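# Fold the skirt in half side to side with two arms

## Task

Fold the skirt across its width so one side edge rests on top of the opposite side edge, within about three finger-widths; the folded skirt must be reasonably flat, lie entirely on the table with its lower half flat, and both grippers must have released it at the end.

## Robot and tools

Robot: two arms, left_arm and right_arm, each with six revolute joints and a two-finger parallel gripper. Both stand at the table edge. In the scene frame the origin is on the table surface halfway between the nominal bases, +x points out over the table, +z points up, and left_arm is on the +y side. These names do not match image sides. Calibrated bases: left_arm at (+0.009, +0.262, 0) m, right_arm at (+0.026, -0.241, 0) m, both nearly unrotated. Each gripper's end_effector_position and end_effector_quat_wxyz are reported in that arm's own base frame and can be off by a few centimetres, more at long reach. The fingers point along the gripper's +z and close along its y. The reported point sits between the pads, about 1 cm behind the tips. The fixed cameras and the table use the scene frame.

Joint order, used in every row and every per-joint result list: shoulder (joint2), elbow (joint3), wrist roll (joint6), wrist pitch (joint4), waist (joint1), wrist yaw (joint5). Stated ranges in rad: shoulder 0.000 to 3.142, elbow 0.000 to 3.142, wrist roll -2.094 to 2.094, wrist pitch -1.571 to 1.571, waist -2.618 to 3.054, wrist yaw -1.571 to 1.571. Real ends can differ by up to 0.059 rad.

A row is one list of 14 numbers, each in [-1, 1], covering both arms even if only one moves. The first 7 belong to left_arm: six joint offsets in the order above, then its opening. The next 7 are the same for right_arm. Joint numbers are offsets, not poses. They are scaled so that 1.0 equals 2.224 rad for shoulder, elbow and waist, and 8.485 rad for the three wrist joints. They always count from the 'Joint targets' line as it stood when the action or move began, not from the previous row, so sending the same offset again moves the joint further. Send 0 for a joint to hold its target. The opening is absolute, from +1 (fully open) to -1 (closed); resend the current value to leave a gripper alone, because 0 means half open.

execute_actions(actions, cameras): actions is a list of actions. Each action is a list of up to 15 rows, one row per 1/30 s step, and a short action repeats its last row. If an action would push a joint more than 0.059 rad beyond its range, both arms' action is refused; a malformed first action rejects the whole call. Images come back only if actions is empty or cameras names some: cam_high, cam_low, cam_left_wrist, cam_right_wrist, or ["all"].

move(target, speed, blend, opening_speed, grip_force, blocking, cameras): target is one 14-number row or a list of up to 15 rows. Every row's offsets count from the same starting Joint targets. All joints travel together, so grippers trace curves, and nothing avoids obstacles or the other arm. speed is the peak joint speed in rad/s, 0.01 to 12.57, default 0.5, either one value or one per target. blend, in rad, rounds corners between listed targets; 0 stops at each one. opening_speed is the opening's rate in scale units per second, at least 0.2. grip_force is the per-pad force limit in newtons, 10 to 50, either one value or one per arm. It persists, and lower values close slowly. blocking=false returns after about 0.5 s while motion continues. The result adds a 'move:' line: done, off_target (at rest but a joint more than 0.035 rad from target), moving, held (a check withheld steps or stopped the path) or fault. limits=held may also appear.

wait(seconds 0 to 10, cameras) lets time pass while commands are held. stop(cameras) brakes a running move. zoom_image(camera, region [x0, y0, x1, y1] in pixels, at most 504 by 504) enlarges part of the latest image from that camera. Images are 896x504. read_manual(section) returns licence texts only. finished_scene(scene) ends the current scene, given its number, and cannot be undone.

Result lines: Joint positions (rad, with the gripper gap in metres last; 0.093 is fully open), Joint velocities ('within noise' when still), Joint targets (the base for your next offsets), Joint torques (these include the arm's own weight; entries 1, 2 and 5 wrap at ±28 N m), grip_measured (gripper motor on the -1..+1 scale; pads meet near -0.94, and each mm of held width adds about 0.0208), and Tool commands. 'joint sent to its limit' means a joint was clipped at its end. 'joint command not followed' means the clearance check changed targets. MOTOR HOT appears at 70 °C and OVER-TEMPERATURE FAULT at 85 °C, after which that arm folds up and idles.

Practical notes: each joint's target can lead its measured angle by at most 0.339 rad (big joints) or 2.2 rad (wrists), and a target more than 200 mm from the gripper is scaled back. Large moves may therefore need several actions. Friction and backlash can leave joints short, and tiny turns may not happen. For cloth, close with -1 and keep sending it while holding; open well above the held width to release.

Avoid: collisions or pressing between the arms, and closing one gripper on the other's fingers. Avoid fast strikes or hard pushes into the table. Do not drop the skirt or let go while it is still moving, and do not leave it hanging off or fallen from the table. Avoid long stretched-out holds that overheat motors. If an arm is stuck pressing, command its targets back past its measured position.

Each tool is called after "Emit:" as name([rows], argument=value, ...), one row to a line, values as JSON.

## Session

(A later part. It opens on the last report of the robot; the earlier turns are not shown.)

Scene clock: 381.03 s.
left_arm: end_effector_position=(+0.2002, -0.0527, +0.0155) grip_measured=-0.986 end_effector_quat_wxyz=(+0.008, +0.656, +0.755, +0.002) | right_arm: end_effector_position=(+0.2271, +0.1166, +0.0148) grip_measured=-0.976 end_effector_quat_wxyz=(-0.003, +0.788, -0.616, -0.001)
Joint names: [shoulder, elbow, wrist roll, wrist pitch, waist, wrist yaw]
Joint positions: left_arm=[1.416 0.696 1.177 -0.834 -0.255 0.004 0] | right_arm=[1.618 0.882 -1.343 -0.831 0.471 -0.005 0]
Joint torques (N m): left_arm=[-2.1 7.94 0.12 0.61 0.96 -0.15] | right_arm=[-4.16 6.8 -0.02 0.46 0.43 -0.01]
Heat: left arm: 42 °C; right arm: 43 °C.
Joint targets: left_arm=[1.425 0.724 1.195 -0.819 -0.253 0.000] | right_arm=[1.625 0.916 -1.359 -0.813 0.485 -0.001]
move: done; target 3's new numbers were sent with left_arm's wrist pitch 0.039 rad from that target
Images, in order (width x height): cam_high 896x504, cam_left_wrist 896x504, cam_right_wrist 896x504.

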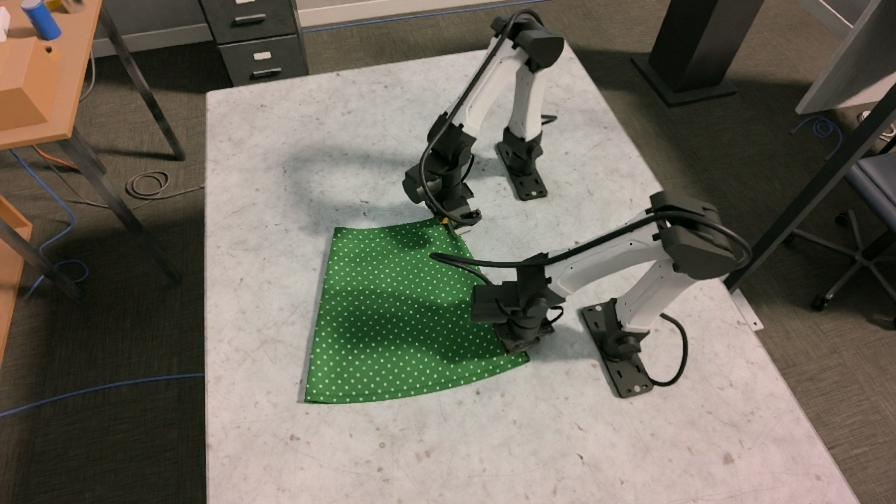

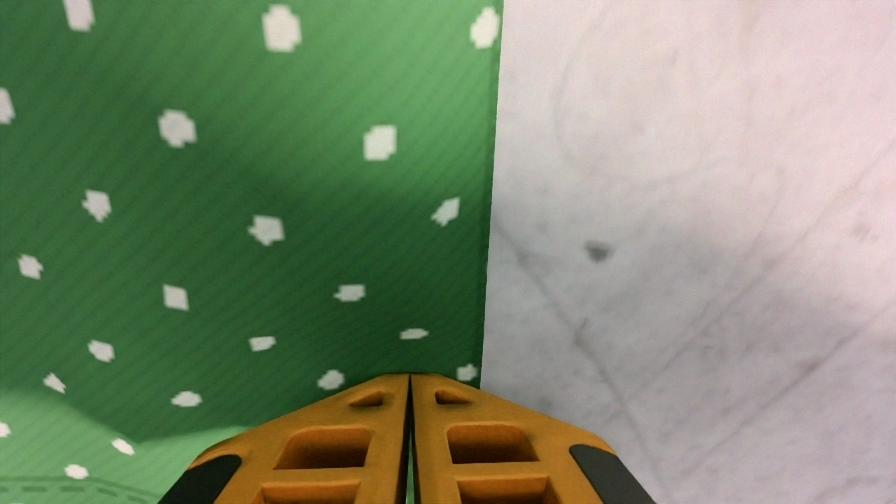

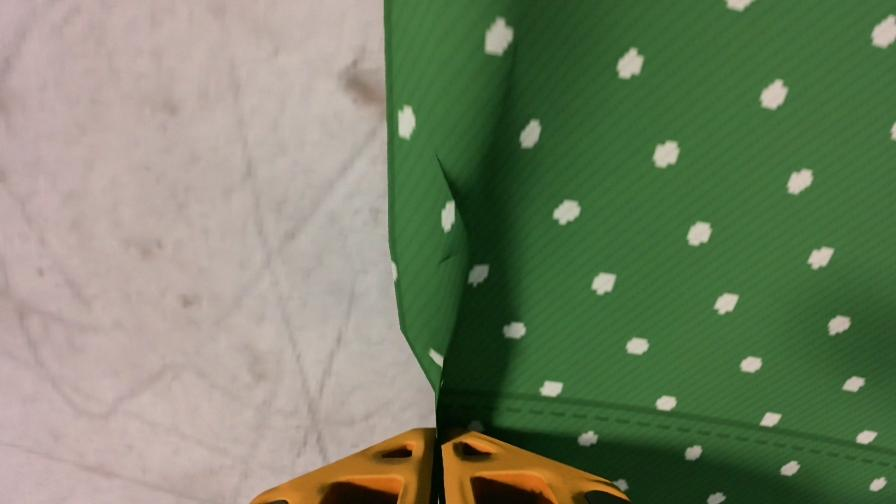

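Emit:
move(target=[-0.0202, -0.009, 0, -0.0071, 0, 0, -0.316, 0,0,0,0,0,0, -1], speed=0.2, opening_speed=0.7, cameras=["cam_left_wrist", "cam_low"])

Scene clock: 413.90 s.
left_arm: end_effector_position=(+0.1946, -0.0513, +0.0171) grip_measured=-0.319 end_effector_quat_wxyz=(+0.000, +0.656, +0.755, -0.002) | right_arm: end_effector_position=(+0.2271, +0.1166, +0.0148) grip_measured=-0.976 end_effector_quat_wxyz=(-0.003, +0.788, -0.616, -0.001)
Joint names: [shoulder, elbow, wrist roll, wrist pitch, waist, wrist yaw]
Joint positions: left_arm=[1.407 0.696 1.177 -0.861 -0.255 0.004 0.03] | right_arm=[1.618 0.882 -1.343 -0.831 0.471 -0.005 0]
Joint torques (N m): left_arm=[-4.85 6 0.12 0.23 0.98 -0.14] | right_arm=[-4.22 6.76 -0.04 0.44 0.44 -0.01]
Heat: left arm: 45 °C; right arm: 43 °C.
Joint targets: left_arm=[1.380 0.704 1.195 -0.879 -0.253 0.000] | right_arm=[1.625 0.916 -1.359 -0.813 0.485 -0.001]
move: done
Images, in order (width x height): cam_low 896x504, cam_left_wrist 896x504.

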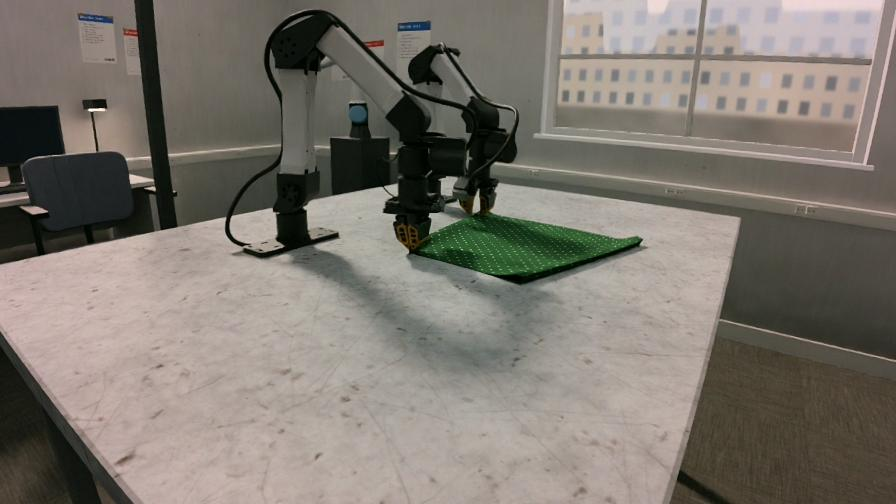

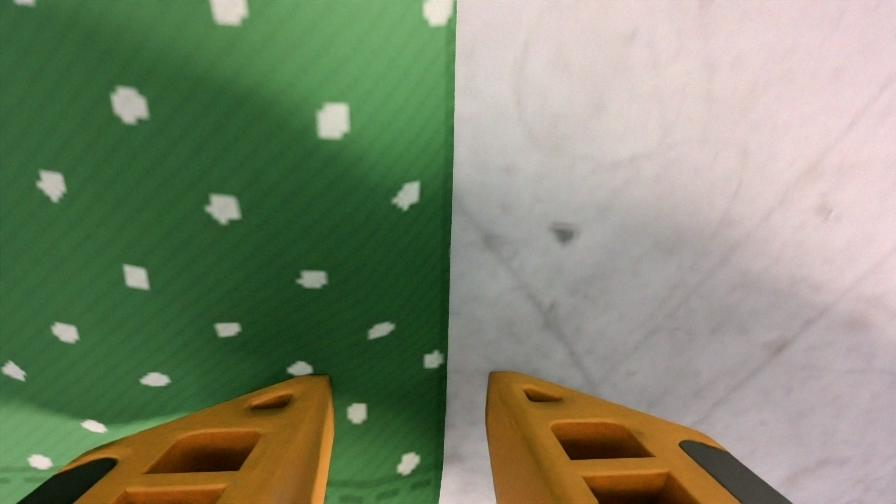

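Emit:
move([
  [0.0225, -0.018, 0, 0.0081, 0, 0, -0.316, 0,0,0,0,0,0, -1],
  [0.0225, -0.018, 0, 0.0081, 0, 0, -1, 0,0,0,0,0,0, -1],
], speed=0.2, opening_speed=0.5, cameras=["cam_left_wrist", "cam_low"])

Scene clock: 422.47 s.
left_arm: end_effector_position=(+0.2023, -0.0501, +0.0153) grip_measured=-0.986 end_effector_quat_wxyz=(+0.011, +0.654, +0.756, +0.010) | right_arm: end_effector_position=(+0.2271, +0.1166, +0.0148) grip_measured=-0.976 end_effector_quat_wxyz=(-0.003, +0.788, -0.616, -0.001)
Joint names: [shoulder, elbow, wrist roll, wrist pitch, waist, wrist yaw]
Joint positions: left_arm=[1.41 0.689 1.177 -0.821 -0.25 -0.009 0] | right_arm=[1.618 0.882 -1.343 -0.831 0.471 -0.005 0]
Joint torques (N m): left_arm=[-1.26 2.8 0.12 0.6 0.96 -0.03] | right_arm=[-4.23 6.75 -0.03 0.45 0.43 -0.03]
Heat: left arm: 45 °C; right arm: 43 °C.
Joint targets: left_arm=[1.430 0.664 1.195 -0.811 -0.253 0.000] | right_arm=[1.625 0.916 -1.359 -0.813 0.485 -0.001]
move: done; target 2's new numbers were sent with left_arm's wrist pitch 0.046 rad from that target
Images, in order (width x height): cam_low 896x504, cam_left_wrist 896x504.

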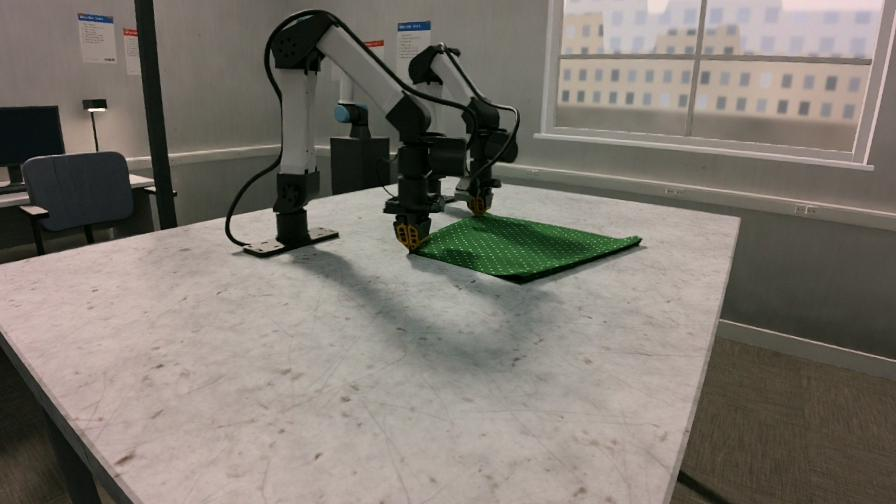

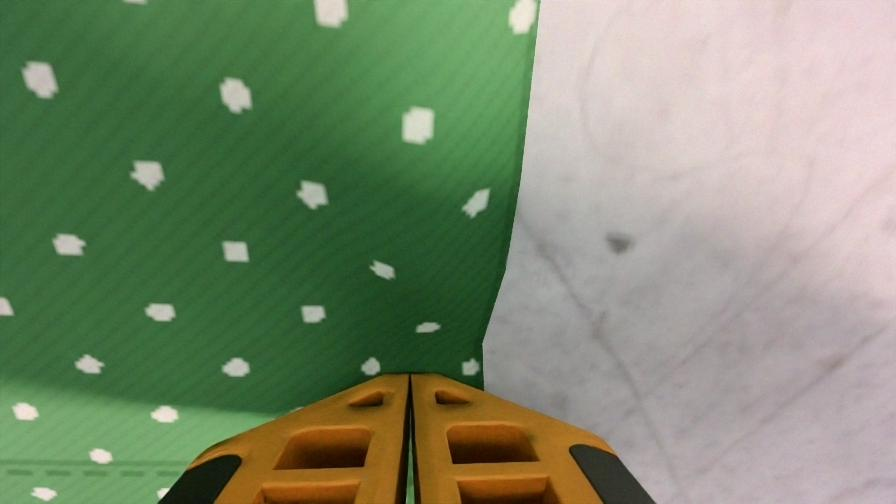

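Emit:
move(target=[-0.045, 0.01, 0, -0.008, 0, 0, -1, 0,0,0,0,0,0, -1], speed=0.3, cameras=["cam_left_wrist", "cam_low"])

Scene clock: 428.57 s.
left_arm: end_effector_position=(+0.1988, -0.0492, +0.0255) grip_measured=-0.986 end_effector_quat_wxyz=(+0.020, +0.654, +0.756, +0.015) | right_arm: end_effector_position=(+0.2271, +0.1166, +0.0148) grip_measured=-0.976 end_effector_quat_wxyz=(-0.003, +0.788, -0.616, -0.001)
Joint names: [shoulder, elbow, wrist roll, wrist pitch, waist, wrist yaw]
Joint positions: left_arm=[1.353 0.689 1.177 -0.858 -0.25 -0.009 0] | right_arm=[1.618 0.882 -1.343 -0.831 0.471 -0.005 0]
Joint torques (N m): left_arm=[-4.34 5.16 0.11 0.32 0.96 -0.03] | right_arm=[-4.26 6.74 -0.02 0.42 0.46 -0.03]
Heat: left arm: 44 °C; right arm: 43 °C.
Joint targets: left_arm=[1.330 0.686 1.195 -0.878 -0.253 0.000] | right_arm=[1.625 0.916 -1.359 -0.813 0.485 -0.001]
move: done
Images, in order (width x height): cam_low 896x504, cam_left_wrist 896x504.

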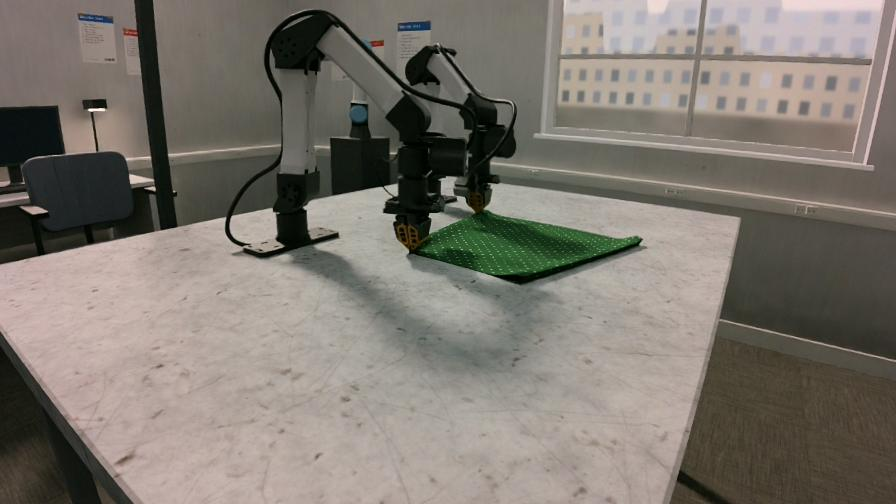

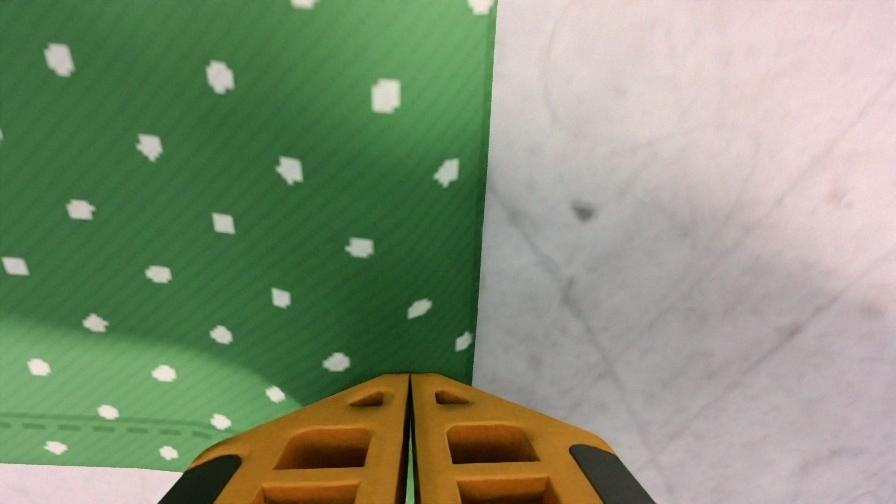

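Emit:
move([
  [0, 0, 0, 0, 0, 0, -0.233, 0,0,0,0,0,0, -1],
  [0.045, -0.012, 0, 0.0079, 0, 0, -0.233, 0,0,0,0,0,0, -1],
  [0.045, -0.012, 0, 0.0079, 0, 0, -1, 0,0,0,0,0,0, -1],
], speed=0.2, opening_speed=0.5, cameras=["cam_left_wrist", "cam_low"])

Scene clock: 453.27 s.
left_arm: end_effector_position=(+0.2030, -0.0471, +0.0144) grip_measured=-0.984 end_effector_quat_wxyz=(+0.010, +0.654, +0.756, +0.020) | right_arm: end_effector_position=(+0.2271, +0.1166, +0.0148) grip_measured=-0.976 end_effector_quat_wxyz=(-0.003, +0.788, -0.616, -0.001)
Joint names: [shoulder, elbow, wrist roll, wrist pitch, waist, wrist yaw]
Joint positions: left_arm=[1.404 0.68 1.177 -0.811 -0.25 -0.027 0] | right_arm=[1.618 0.882 -1.343 -0.831 0.471 -0.005 0]
Joint torques (N m): left_arm=[-0.62 3.34 0.11 0.51 0.98 0.14] | right_arm=[-4.21 6.76 -0.02 0.43 0.43 -0.01]
Heat: left arm: 42 °C; right arm: 44 °C.
Joint targets: left_arm=[1.430 0.660 1.195 -0.811 -0.253 0.000] | right_arm=[1.625 0.916 -1.359 -0.813 0.485 -0.001]
move: done; target 3's new numbers were sent with left_arm's wrist pitch 0.046 rad from that target
Images, in order (width x height): cam_low 896x504, cam_left_wrist 896x504.

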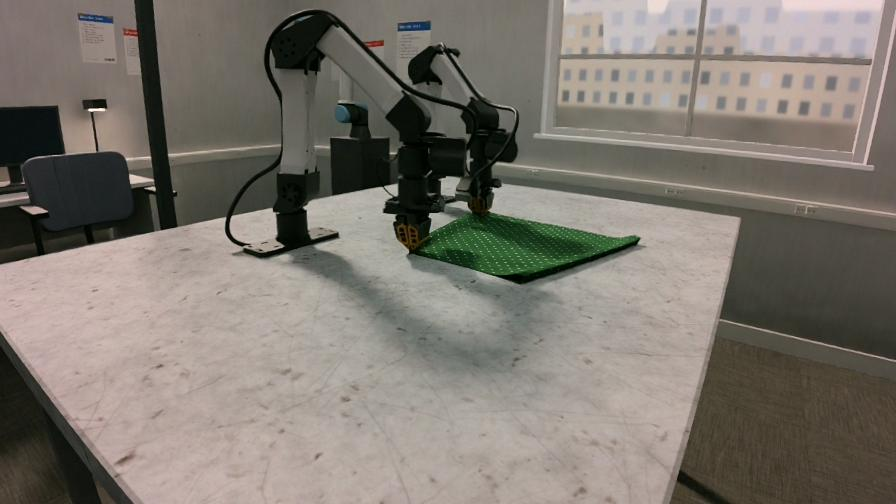

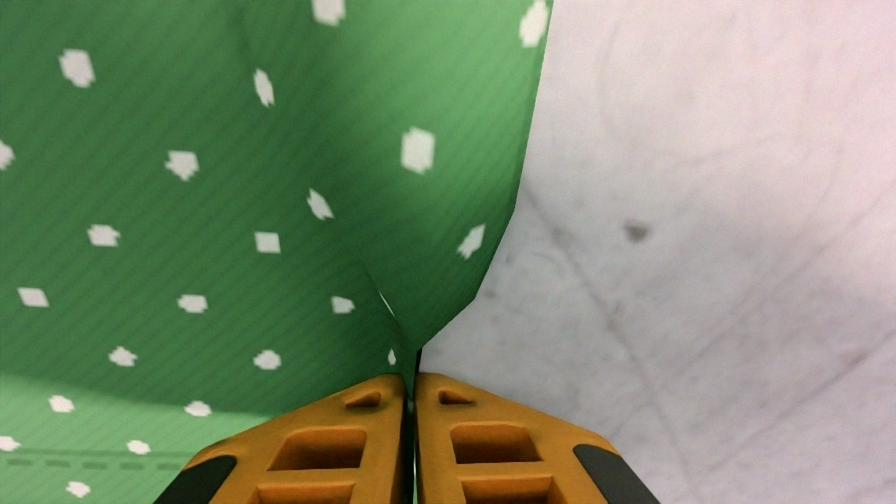

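Emit:
move([
  [0.0930, 0.3042, 0.0183, -0.0458, 0.0305, 0, -1, 0.0372, 0.1626, 0.0025, -0.0362, -0.0527, 0, -1],
  [0.2037, 0.4987, 0.0337, -0.0501, 0.0403, 0, -1, 0.1077, 0.2928, 0.0062, -0.0459, -0.0870, 0, -1],
  [0.3209, 0.5867, 0.0480, -0.0248, 0.0463, 0, -1, 0.1916, 0.3721, 0.0128, -0.0388, -0.1111, 0, -1],
], speed=0.45, blend=0.1, cameras=["all"])

Scene clock: 527.07 s.
left_arm: end_effector_position=(+0.4774, -0.0760, +0.1115) grip_measured=-0.986 end_effector_quat_wxyz=(+0.104, +0.761, +0.633, +0.102) | right_arm: end_effector_position=(+0.3944, +0.0990, +0.0829) grip_measured=-0.976 end_effector_quat_wxyz=(-0.031, +0.686, -0.727, +0.015)
Joint names: [shoulder, elbow, wrist roll, wrist pitch, waist, wrist yaw]
Joint positions: left_arm=[2.135 1.923 1.592 -1.065 -0.164 -0.018 0] | right_arm=[2.038 1.701 -1.268 -1.165 0.244 -0.005 0]
Joint torques (N m): left_arm=[-8.73 10.52 0.14 1.46 1.29 0.06] | right_arm=[-8.03 7.98 0.21 0.61 -0.69 -0.03]
Heat: left arm: 40 °C; right arm: 45 °C.
Joint targets: left_arm=[2.144 1.965 1.602 -1.022 -0.150 0.000] | right_arm=[2.052 1.744 -1.250 -1.142 0.238 -0.001]
move: off_target (left_arm, right_arm); left_arm: the wrist pitch is farthest, 0.044 rad from its target; right_arm: the elbow is farthest, 0.043 rad from its target

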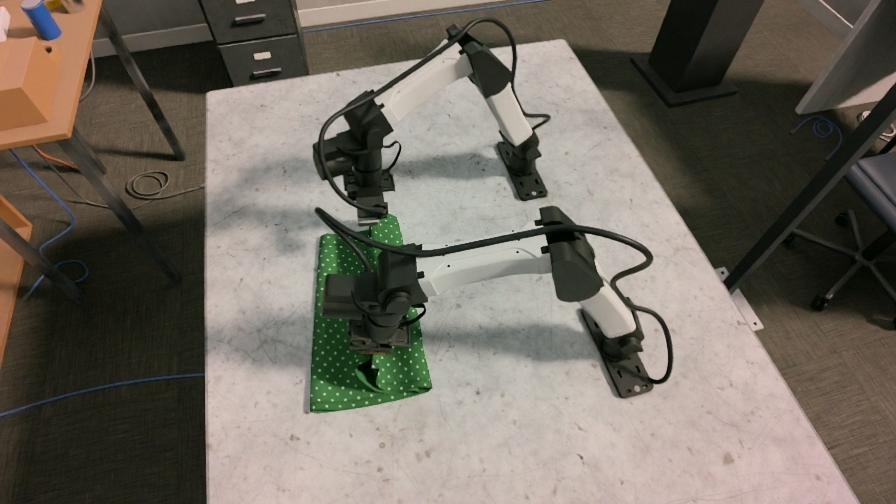

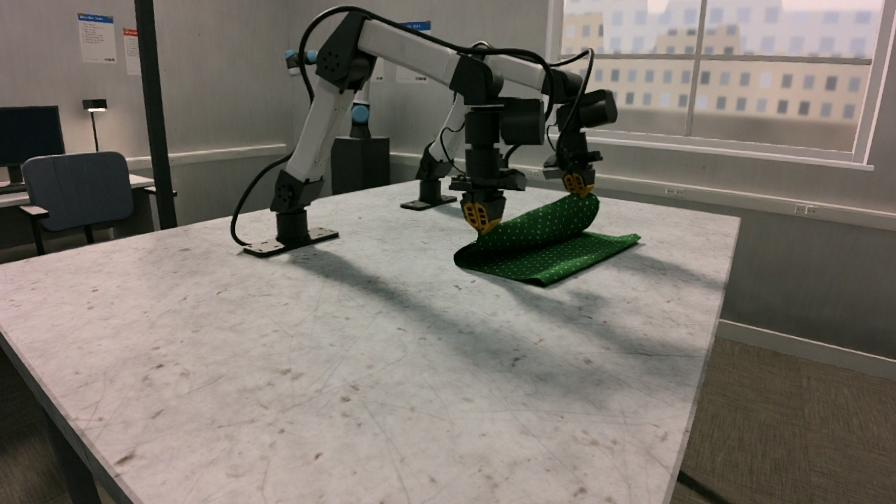

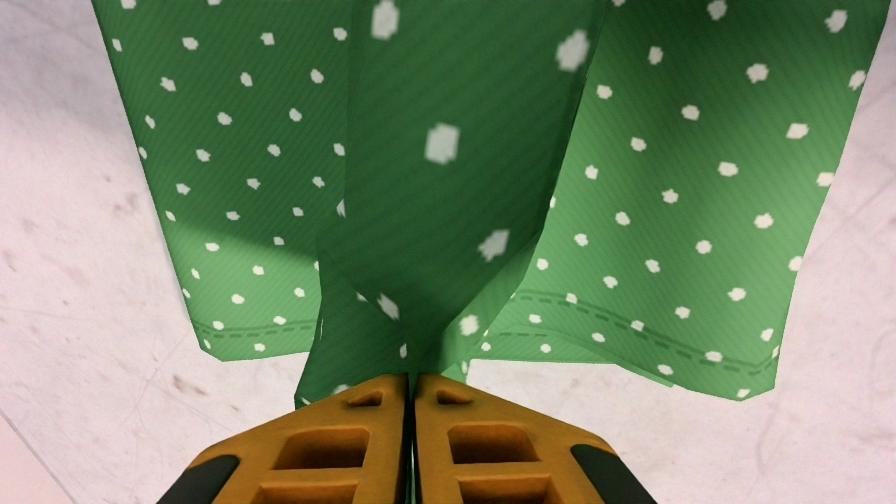

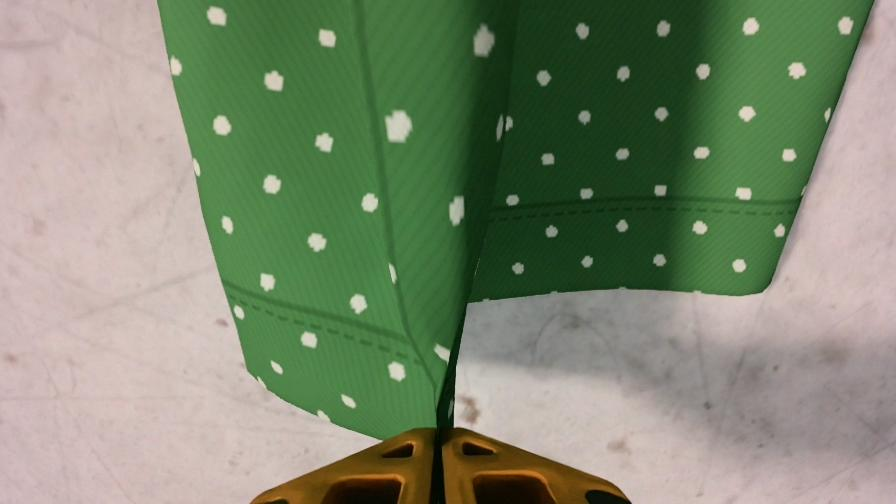

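Emit:
move(target=[0.1953, 0.1710, 0.0090, 0.0242, 0.0180, 0, -1, 0.1775, 0.1936, -0.0021, 0.0076, -0.0162, 0, -1], speed=0.3, cameras=["all"])

Scene clock: 596.27 s.
left_arm: end_effector_position=(+0.5931, -0.0710, +0.0343) grip_measured=-0.986 end_effector_quat_wxyz=(+0.152, +0.761, +0.610, +0.160) | right_arm: end_effector_position=(+0.4995, +0.1107, +0.0333) grip_measured=-0.976 end_effector_quat_wxyz=(+0.073, -0.673, +0.735, -0.040)
Joint names: [shoulder, elbow, wrist roll, wrist pitch, waist, wrist yaw]
Joint positions: left_arm=[2.562 2.302 1.669 -0.866 -0.124 -0.018 0] | right_arm=[2.428 2.132 -1.266 -1.108 0.216 -0.005 0]
Joint torques (N m): left_arm=[-10.78 10.86 0.13 1.82 1.24 0.05] | right_arm=[-10.29 8.31 0.02 0.88 -0.65 -0.01]
Heat: left arm: 53 °C; right arm: 52 °C.
Joint targets: left_arm=[2.578 2.345 1.678 -0.817 -0.110 0.000] | right_arm=[2.446 2.174 -1.268 -1.077 0.202 -0.001]
move: off_target (left_arm, right_arm); left_arm: the wrist pitch is farthest, 0.049 rad from its target; right_arm: the elbow is farthest, 0.043 rad from its target

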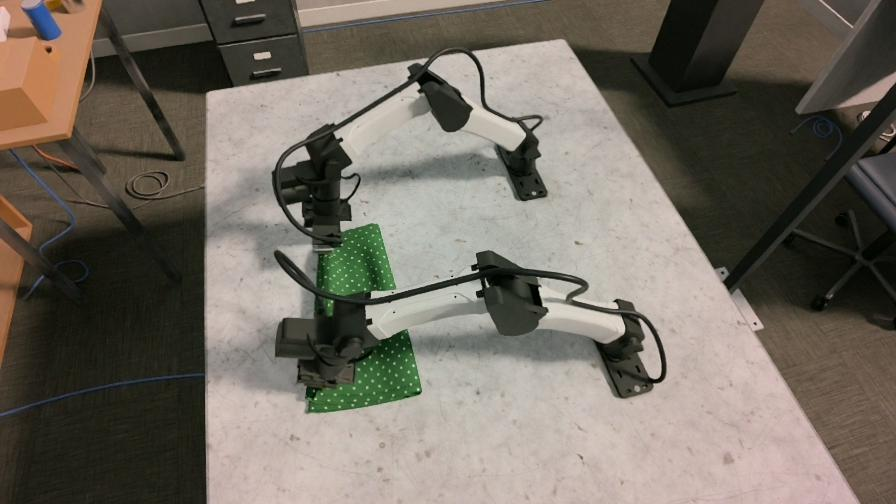

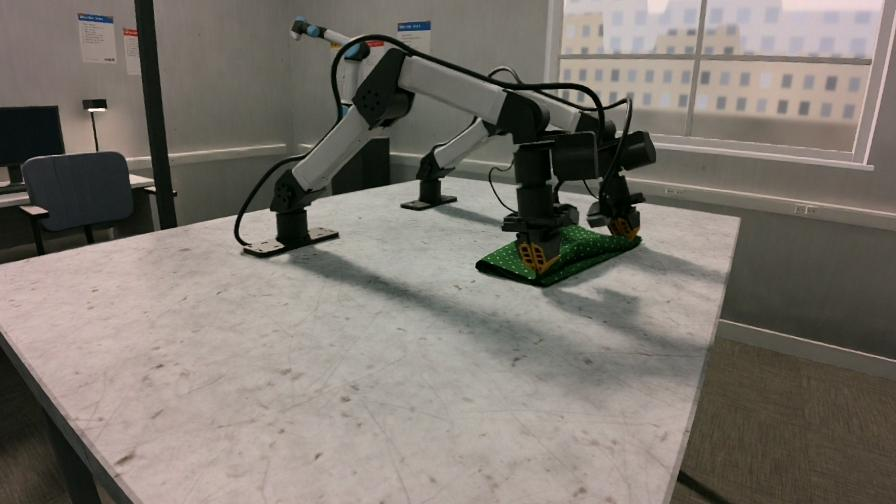

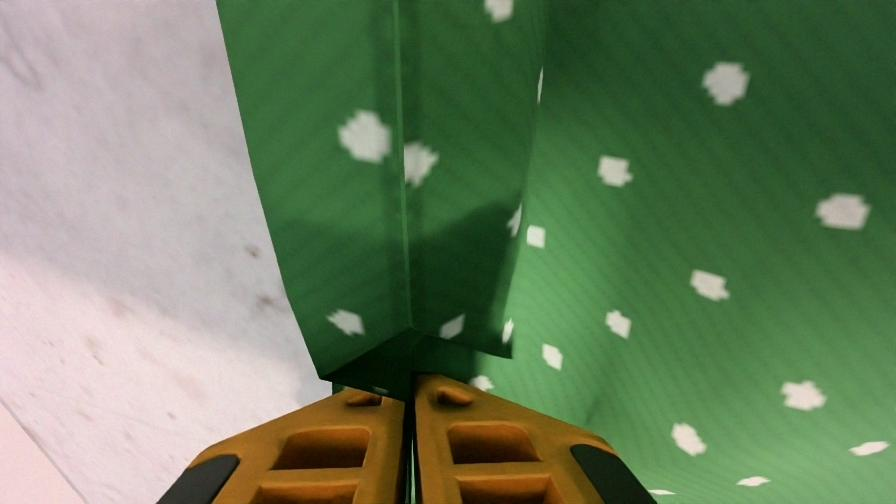

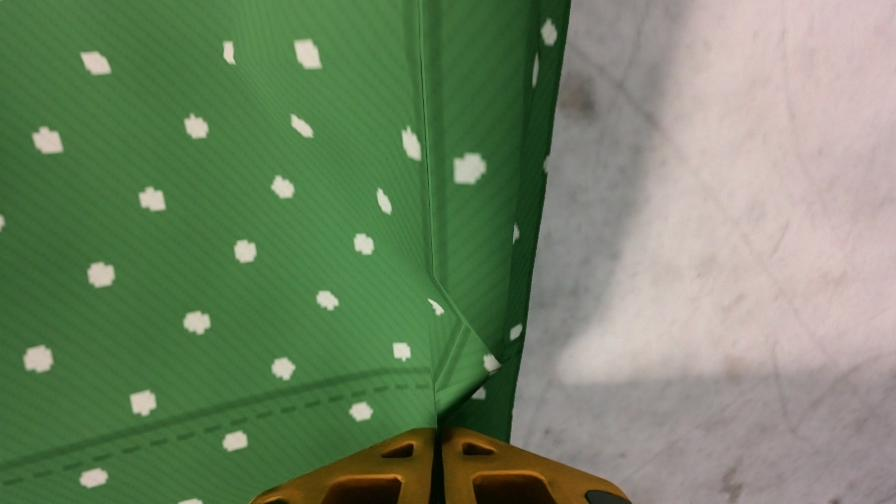

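Emit:
move([
  [0.0095, 0, 0, 0, 0, 0, -1, 0.0108, 0, 0, 0, 0, 0, -1],
  [0.0095, 0, 0, 0, 0, 0, -0.5, 0.0108, 0, 0, 0, 0, 0, -0.5],
  [-0.06, 0, 0, 0, 0, 0, -0.5, -0.06, 0, 0, 0, 0, 0, -0.5],
], speed=[0.2, 0.2, 0.3], opening_speed=0.6, cameras=["all"])

Scene clock: 614.57 s.
left_arm: end_effector_position=(+0.6039, -0.0726, +0.0842) grip_measured=-0.503 end_effector_quat_wxyz=(+0.190, +0.751, +0.602, +0.196) | right_arm: end_effector_position=(+0.5073, +0.1124, +0.0751) grip_measured=-0.501 end_effector_quat_wxyz=(+0.113, -0.670, +0.731, -0.063)
Joint names: [shoulder, elbow, wrist roll, wrist pitch, waist, wrist yaw]
Joint positions: left_arm=[2.487 2.311 1.671 -0.843 -0.124 -0.016 0.021] | right_arm=[2.349 2.141 -1.266 -1.104 0.216 -0.005 0.021]
Joint torques (N m): left_arm=[-15.3 10.17 0.11 1.79 1.22 0.04] | right_arm=[-14.84 7.72 0.01 1.03 -0.69 -0.03]
Heat: left arm: 58 °C; right arm: 51 °C.
Joint targets: left_arm=[2.445 2.345 1.678 -0.817 -0.110 0.000] | right_arm=[2.313 2.174 -1.268 -1.077 0.202 -0.001]
move: off_target (left_arm, right_arm); target 2's new numbers were sent with right_arm's elbow 0.041 rad from that target; left_arm: the shoulder is farthest, 0.042 rad from its target; right_arm: the shoulder is farthest, 0.037 rad from its target

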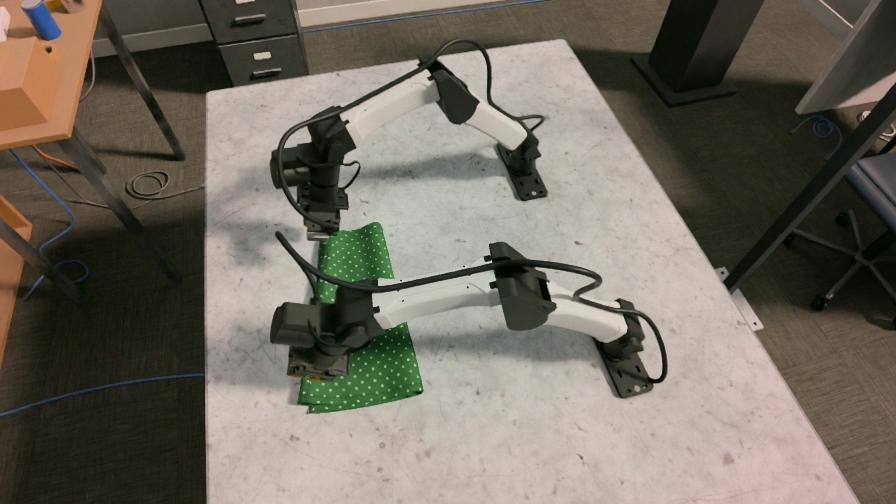

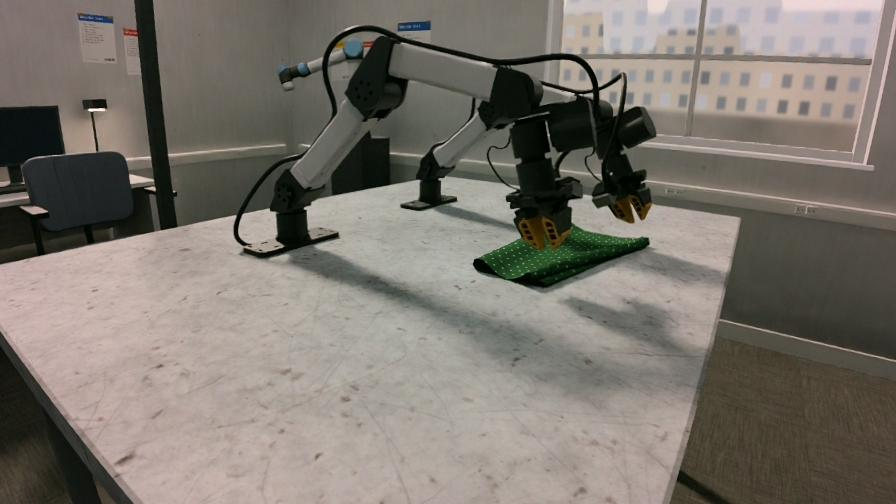

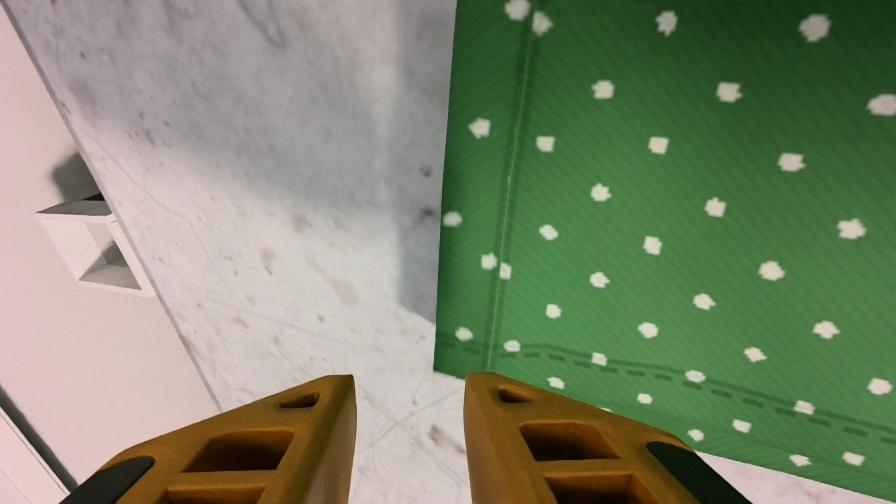

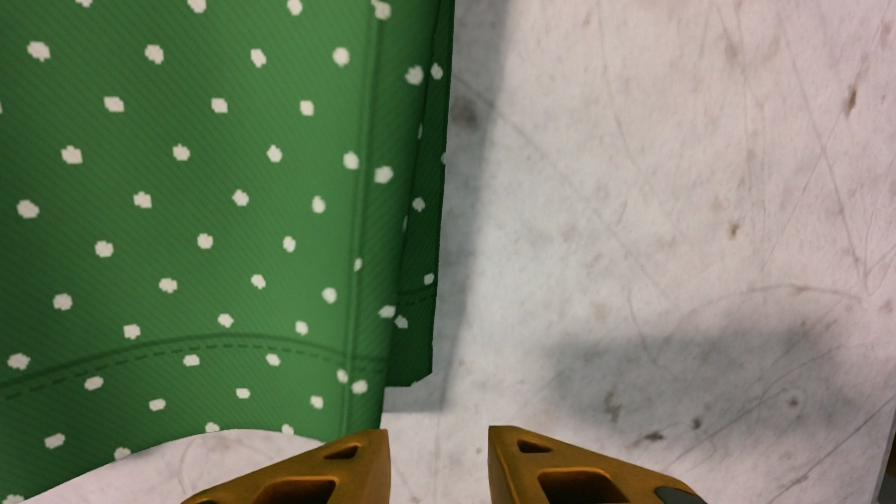

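Emit:
move(target=[-0.1473, -0.0329, -0.1978, -0.0516, 0, 0, -0.5, -0.0880, 0.0440, 0.1494, -0.0209, 0, 0, -0.5], speed=0.8, cameras=["all"])

Scene clock: 629.83 s.
left_arm: end_effector_position=(+0.5119, -0.0616, +0.2080) grip_measured=-0.503 end_effector_quat_wxyz=(+0.239, +0.068, +0.969, -0.006) | right_arm: end_effector_position=(+0.4934, +0.1093, +0.1873) grip_measured=-0.501 end_effector_quat_wxyz=(+0.205, -0.115, +0.972, +0.023)
Joint names: [shoulder, elbow, wrist roll, wrist pitch, waist, wrist yaw]
Joint positions: left_arm=[2.163 2.288 0.02 -1.213 -0.124 -0.013 0.021] | right_arm=[2.162 2.23 -0.018 -1.223 0.216 -0.005 0.021]
Joint torques (N m): left_arm=[-13.27 4.85 -0.15 1.04 1.24 -0.01] | right_arm=[-14.34 8.27 0.2 0.8 -0.66 0.05]
Heat: left arm: 77 °C; right arm: 53 °C. Fold the left arm in close to its base, or ease its load, before you think long.
Joint targets: left_arm=[2.117 2.272 0.000 -1.254 -0.110 0.000] | right_arm=[2.117 2.272 -0.001 -1.255 0.202 -0.001]
MOTOR HOT: the shoulder of the left arm reports 77 °C; the controller's stop level is 85 °C. To cool a motor, set the load down, stop pushing, or move to a pose that needs little force.
move: off_target (left_arm, right_arm); left_arm: the shoulder is farthest, 0.046 rad from its target; right_arm: the shoulder is farthest, 0.045 rad from its target

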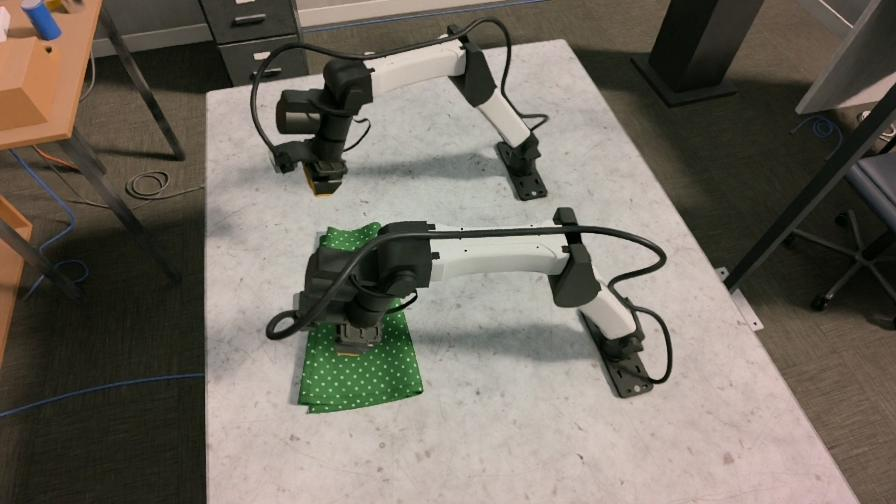

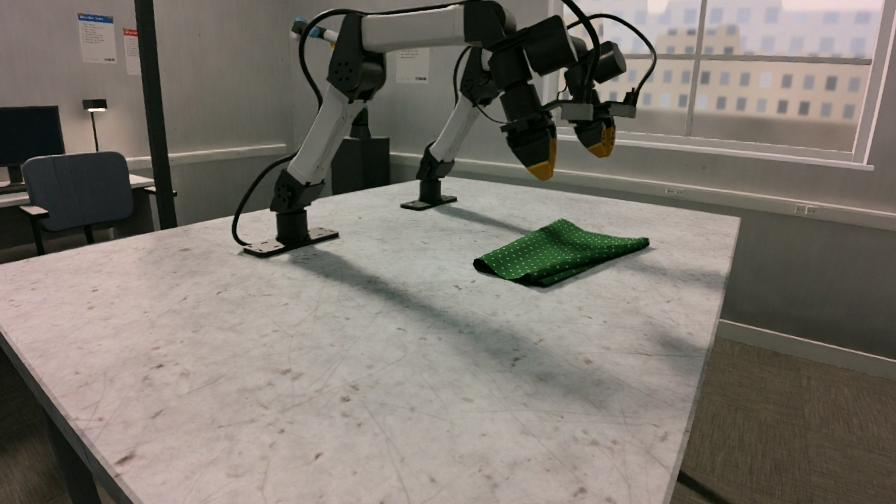

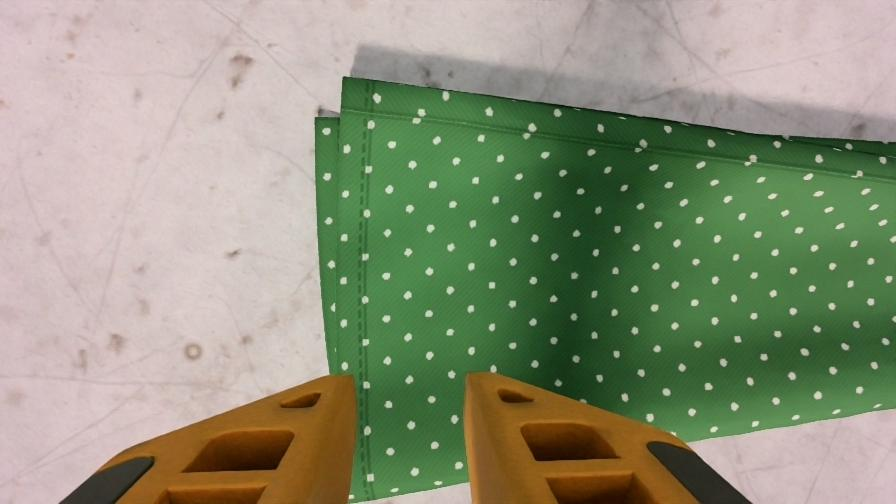

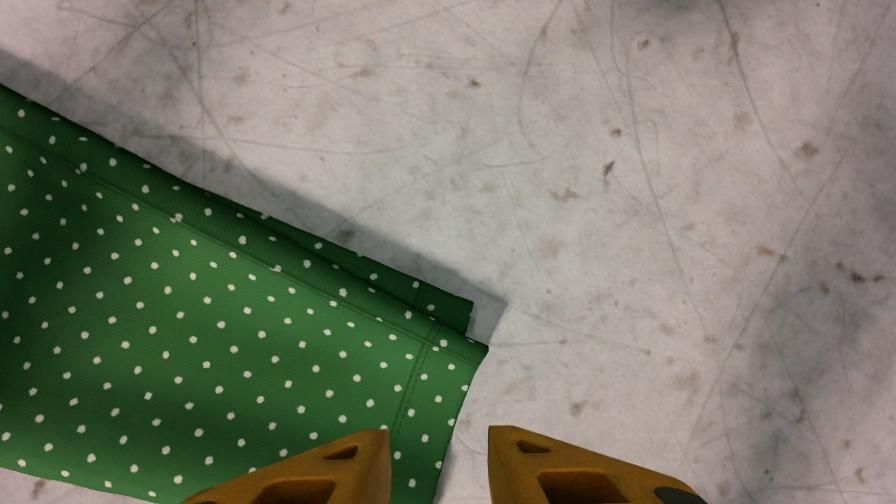

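Emit:
move(target=[-0.4123, -0.5944, 0, 0.0417, 0.1844, 0, -0.5, -0.4123, -0.5944, 0, 0.0417, -0.2257, 0, -0.5], speed=1.0, cameras=["cam_high", "cam_low"])

Scene clock: 642.37 s.
left_arm: end_effector_position=(+0.2564, +0.0816, +0.1303) grip_measured=-0.503 end_effector_quat_wxyz=(+0.178, -0.140, +0.973, +0.034) | right_arm: end_effector_position=(+0.2586, -0.0785, +0.1311) grip_measured=-0.501 end_effector_quat_wxyz=(+0.182, +0.144, +0.972, -0.023)
Joint names: [shoulder, elbow, wrist roll, wrist pitch, waist, wrist yaw]
Joint positions: left_arm=[1.224 0.964 0.017 -0.946 0.301 -0.012 0.021] | right_arm=[1.225 0.966 -0.005 -0.943 -0.301 -0.01 0.021]
Joint torques (N m): left_arm=[-4.37 5.29 -0.14 1.71 1.18 -0.03] | right_arm=[-5.01 4.16 0.18 1.43 -0.51 0]
Heat: left arm: 78 °C; right arm: 54 °C. Fold the left arm in close to its base, or ease its load, before you think long.
Joint targets: left_arm=[1.200 0.950 0.000 -0.901 0.300 0.000] | right_arm=[1.200 0.950 -0.001 -0.901 -0.300 -0.001]
MOTOR HOT: still on. The shoulder of the left arm reports 78 °C.
move: off_target (left_arm, right_arm); left_arm: the wrist pitch is farthest, 0.045 rad from its target; right_arm: the wrist pitch is farthest, 0.041 rad from its target
Images, in order (width x height): cam_high 896x504, cam_low 896x504.

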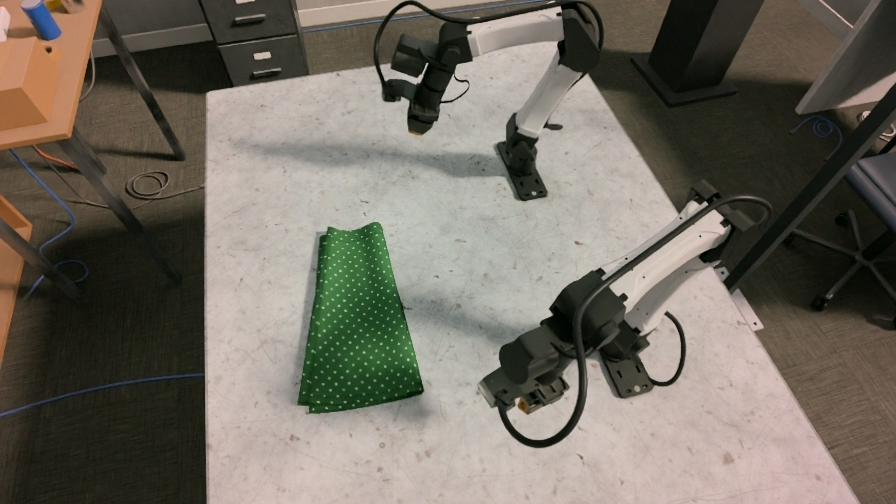

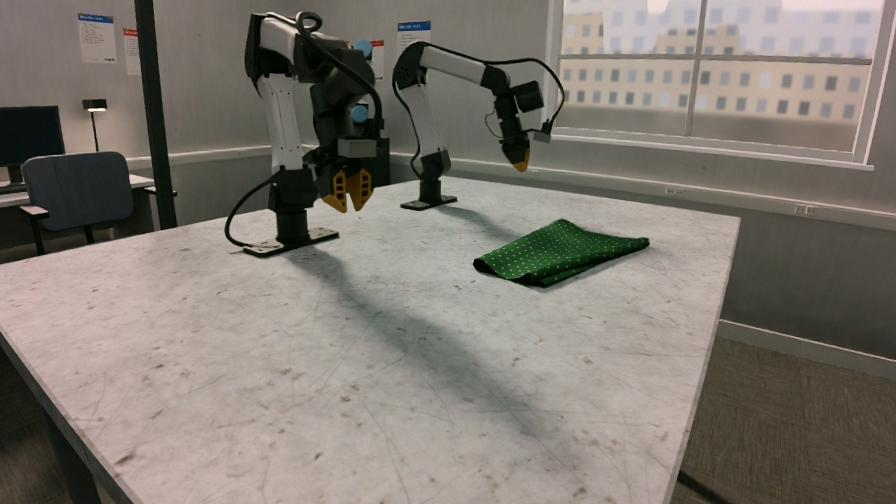

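Emit:
zoom_image(camera="cam_high", region=[260, 200, 460, 430])

Emit:
zoom_image(camera="cam_low", region=[440, 190, 680, 310])

Scaled by 2.191 from the camera's 896x504 image, which has a finer 1280x720 frame.

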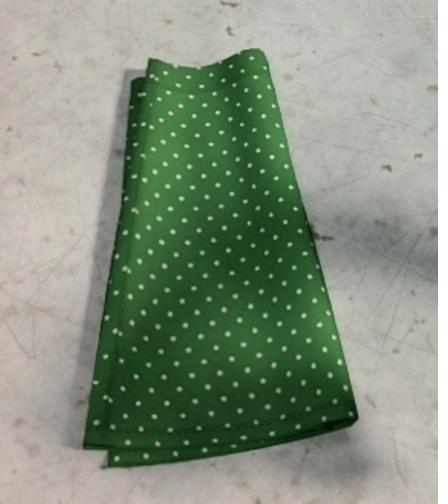

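Scaled by 2.100 from the camera's 896x504 image, which has a finer 1280x720 frame.

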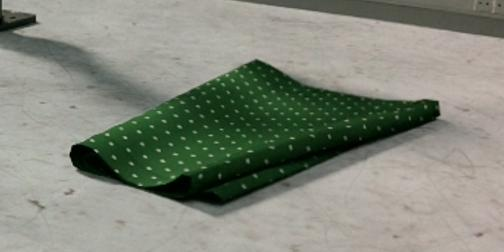

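Emit:
finished_scene(scene=1)

The scene is finished: the task was done.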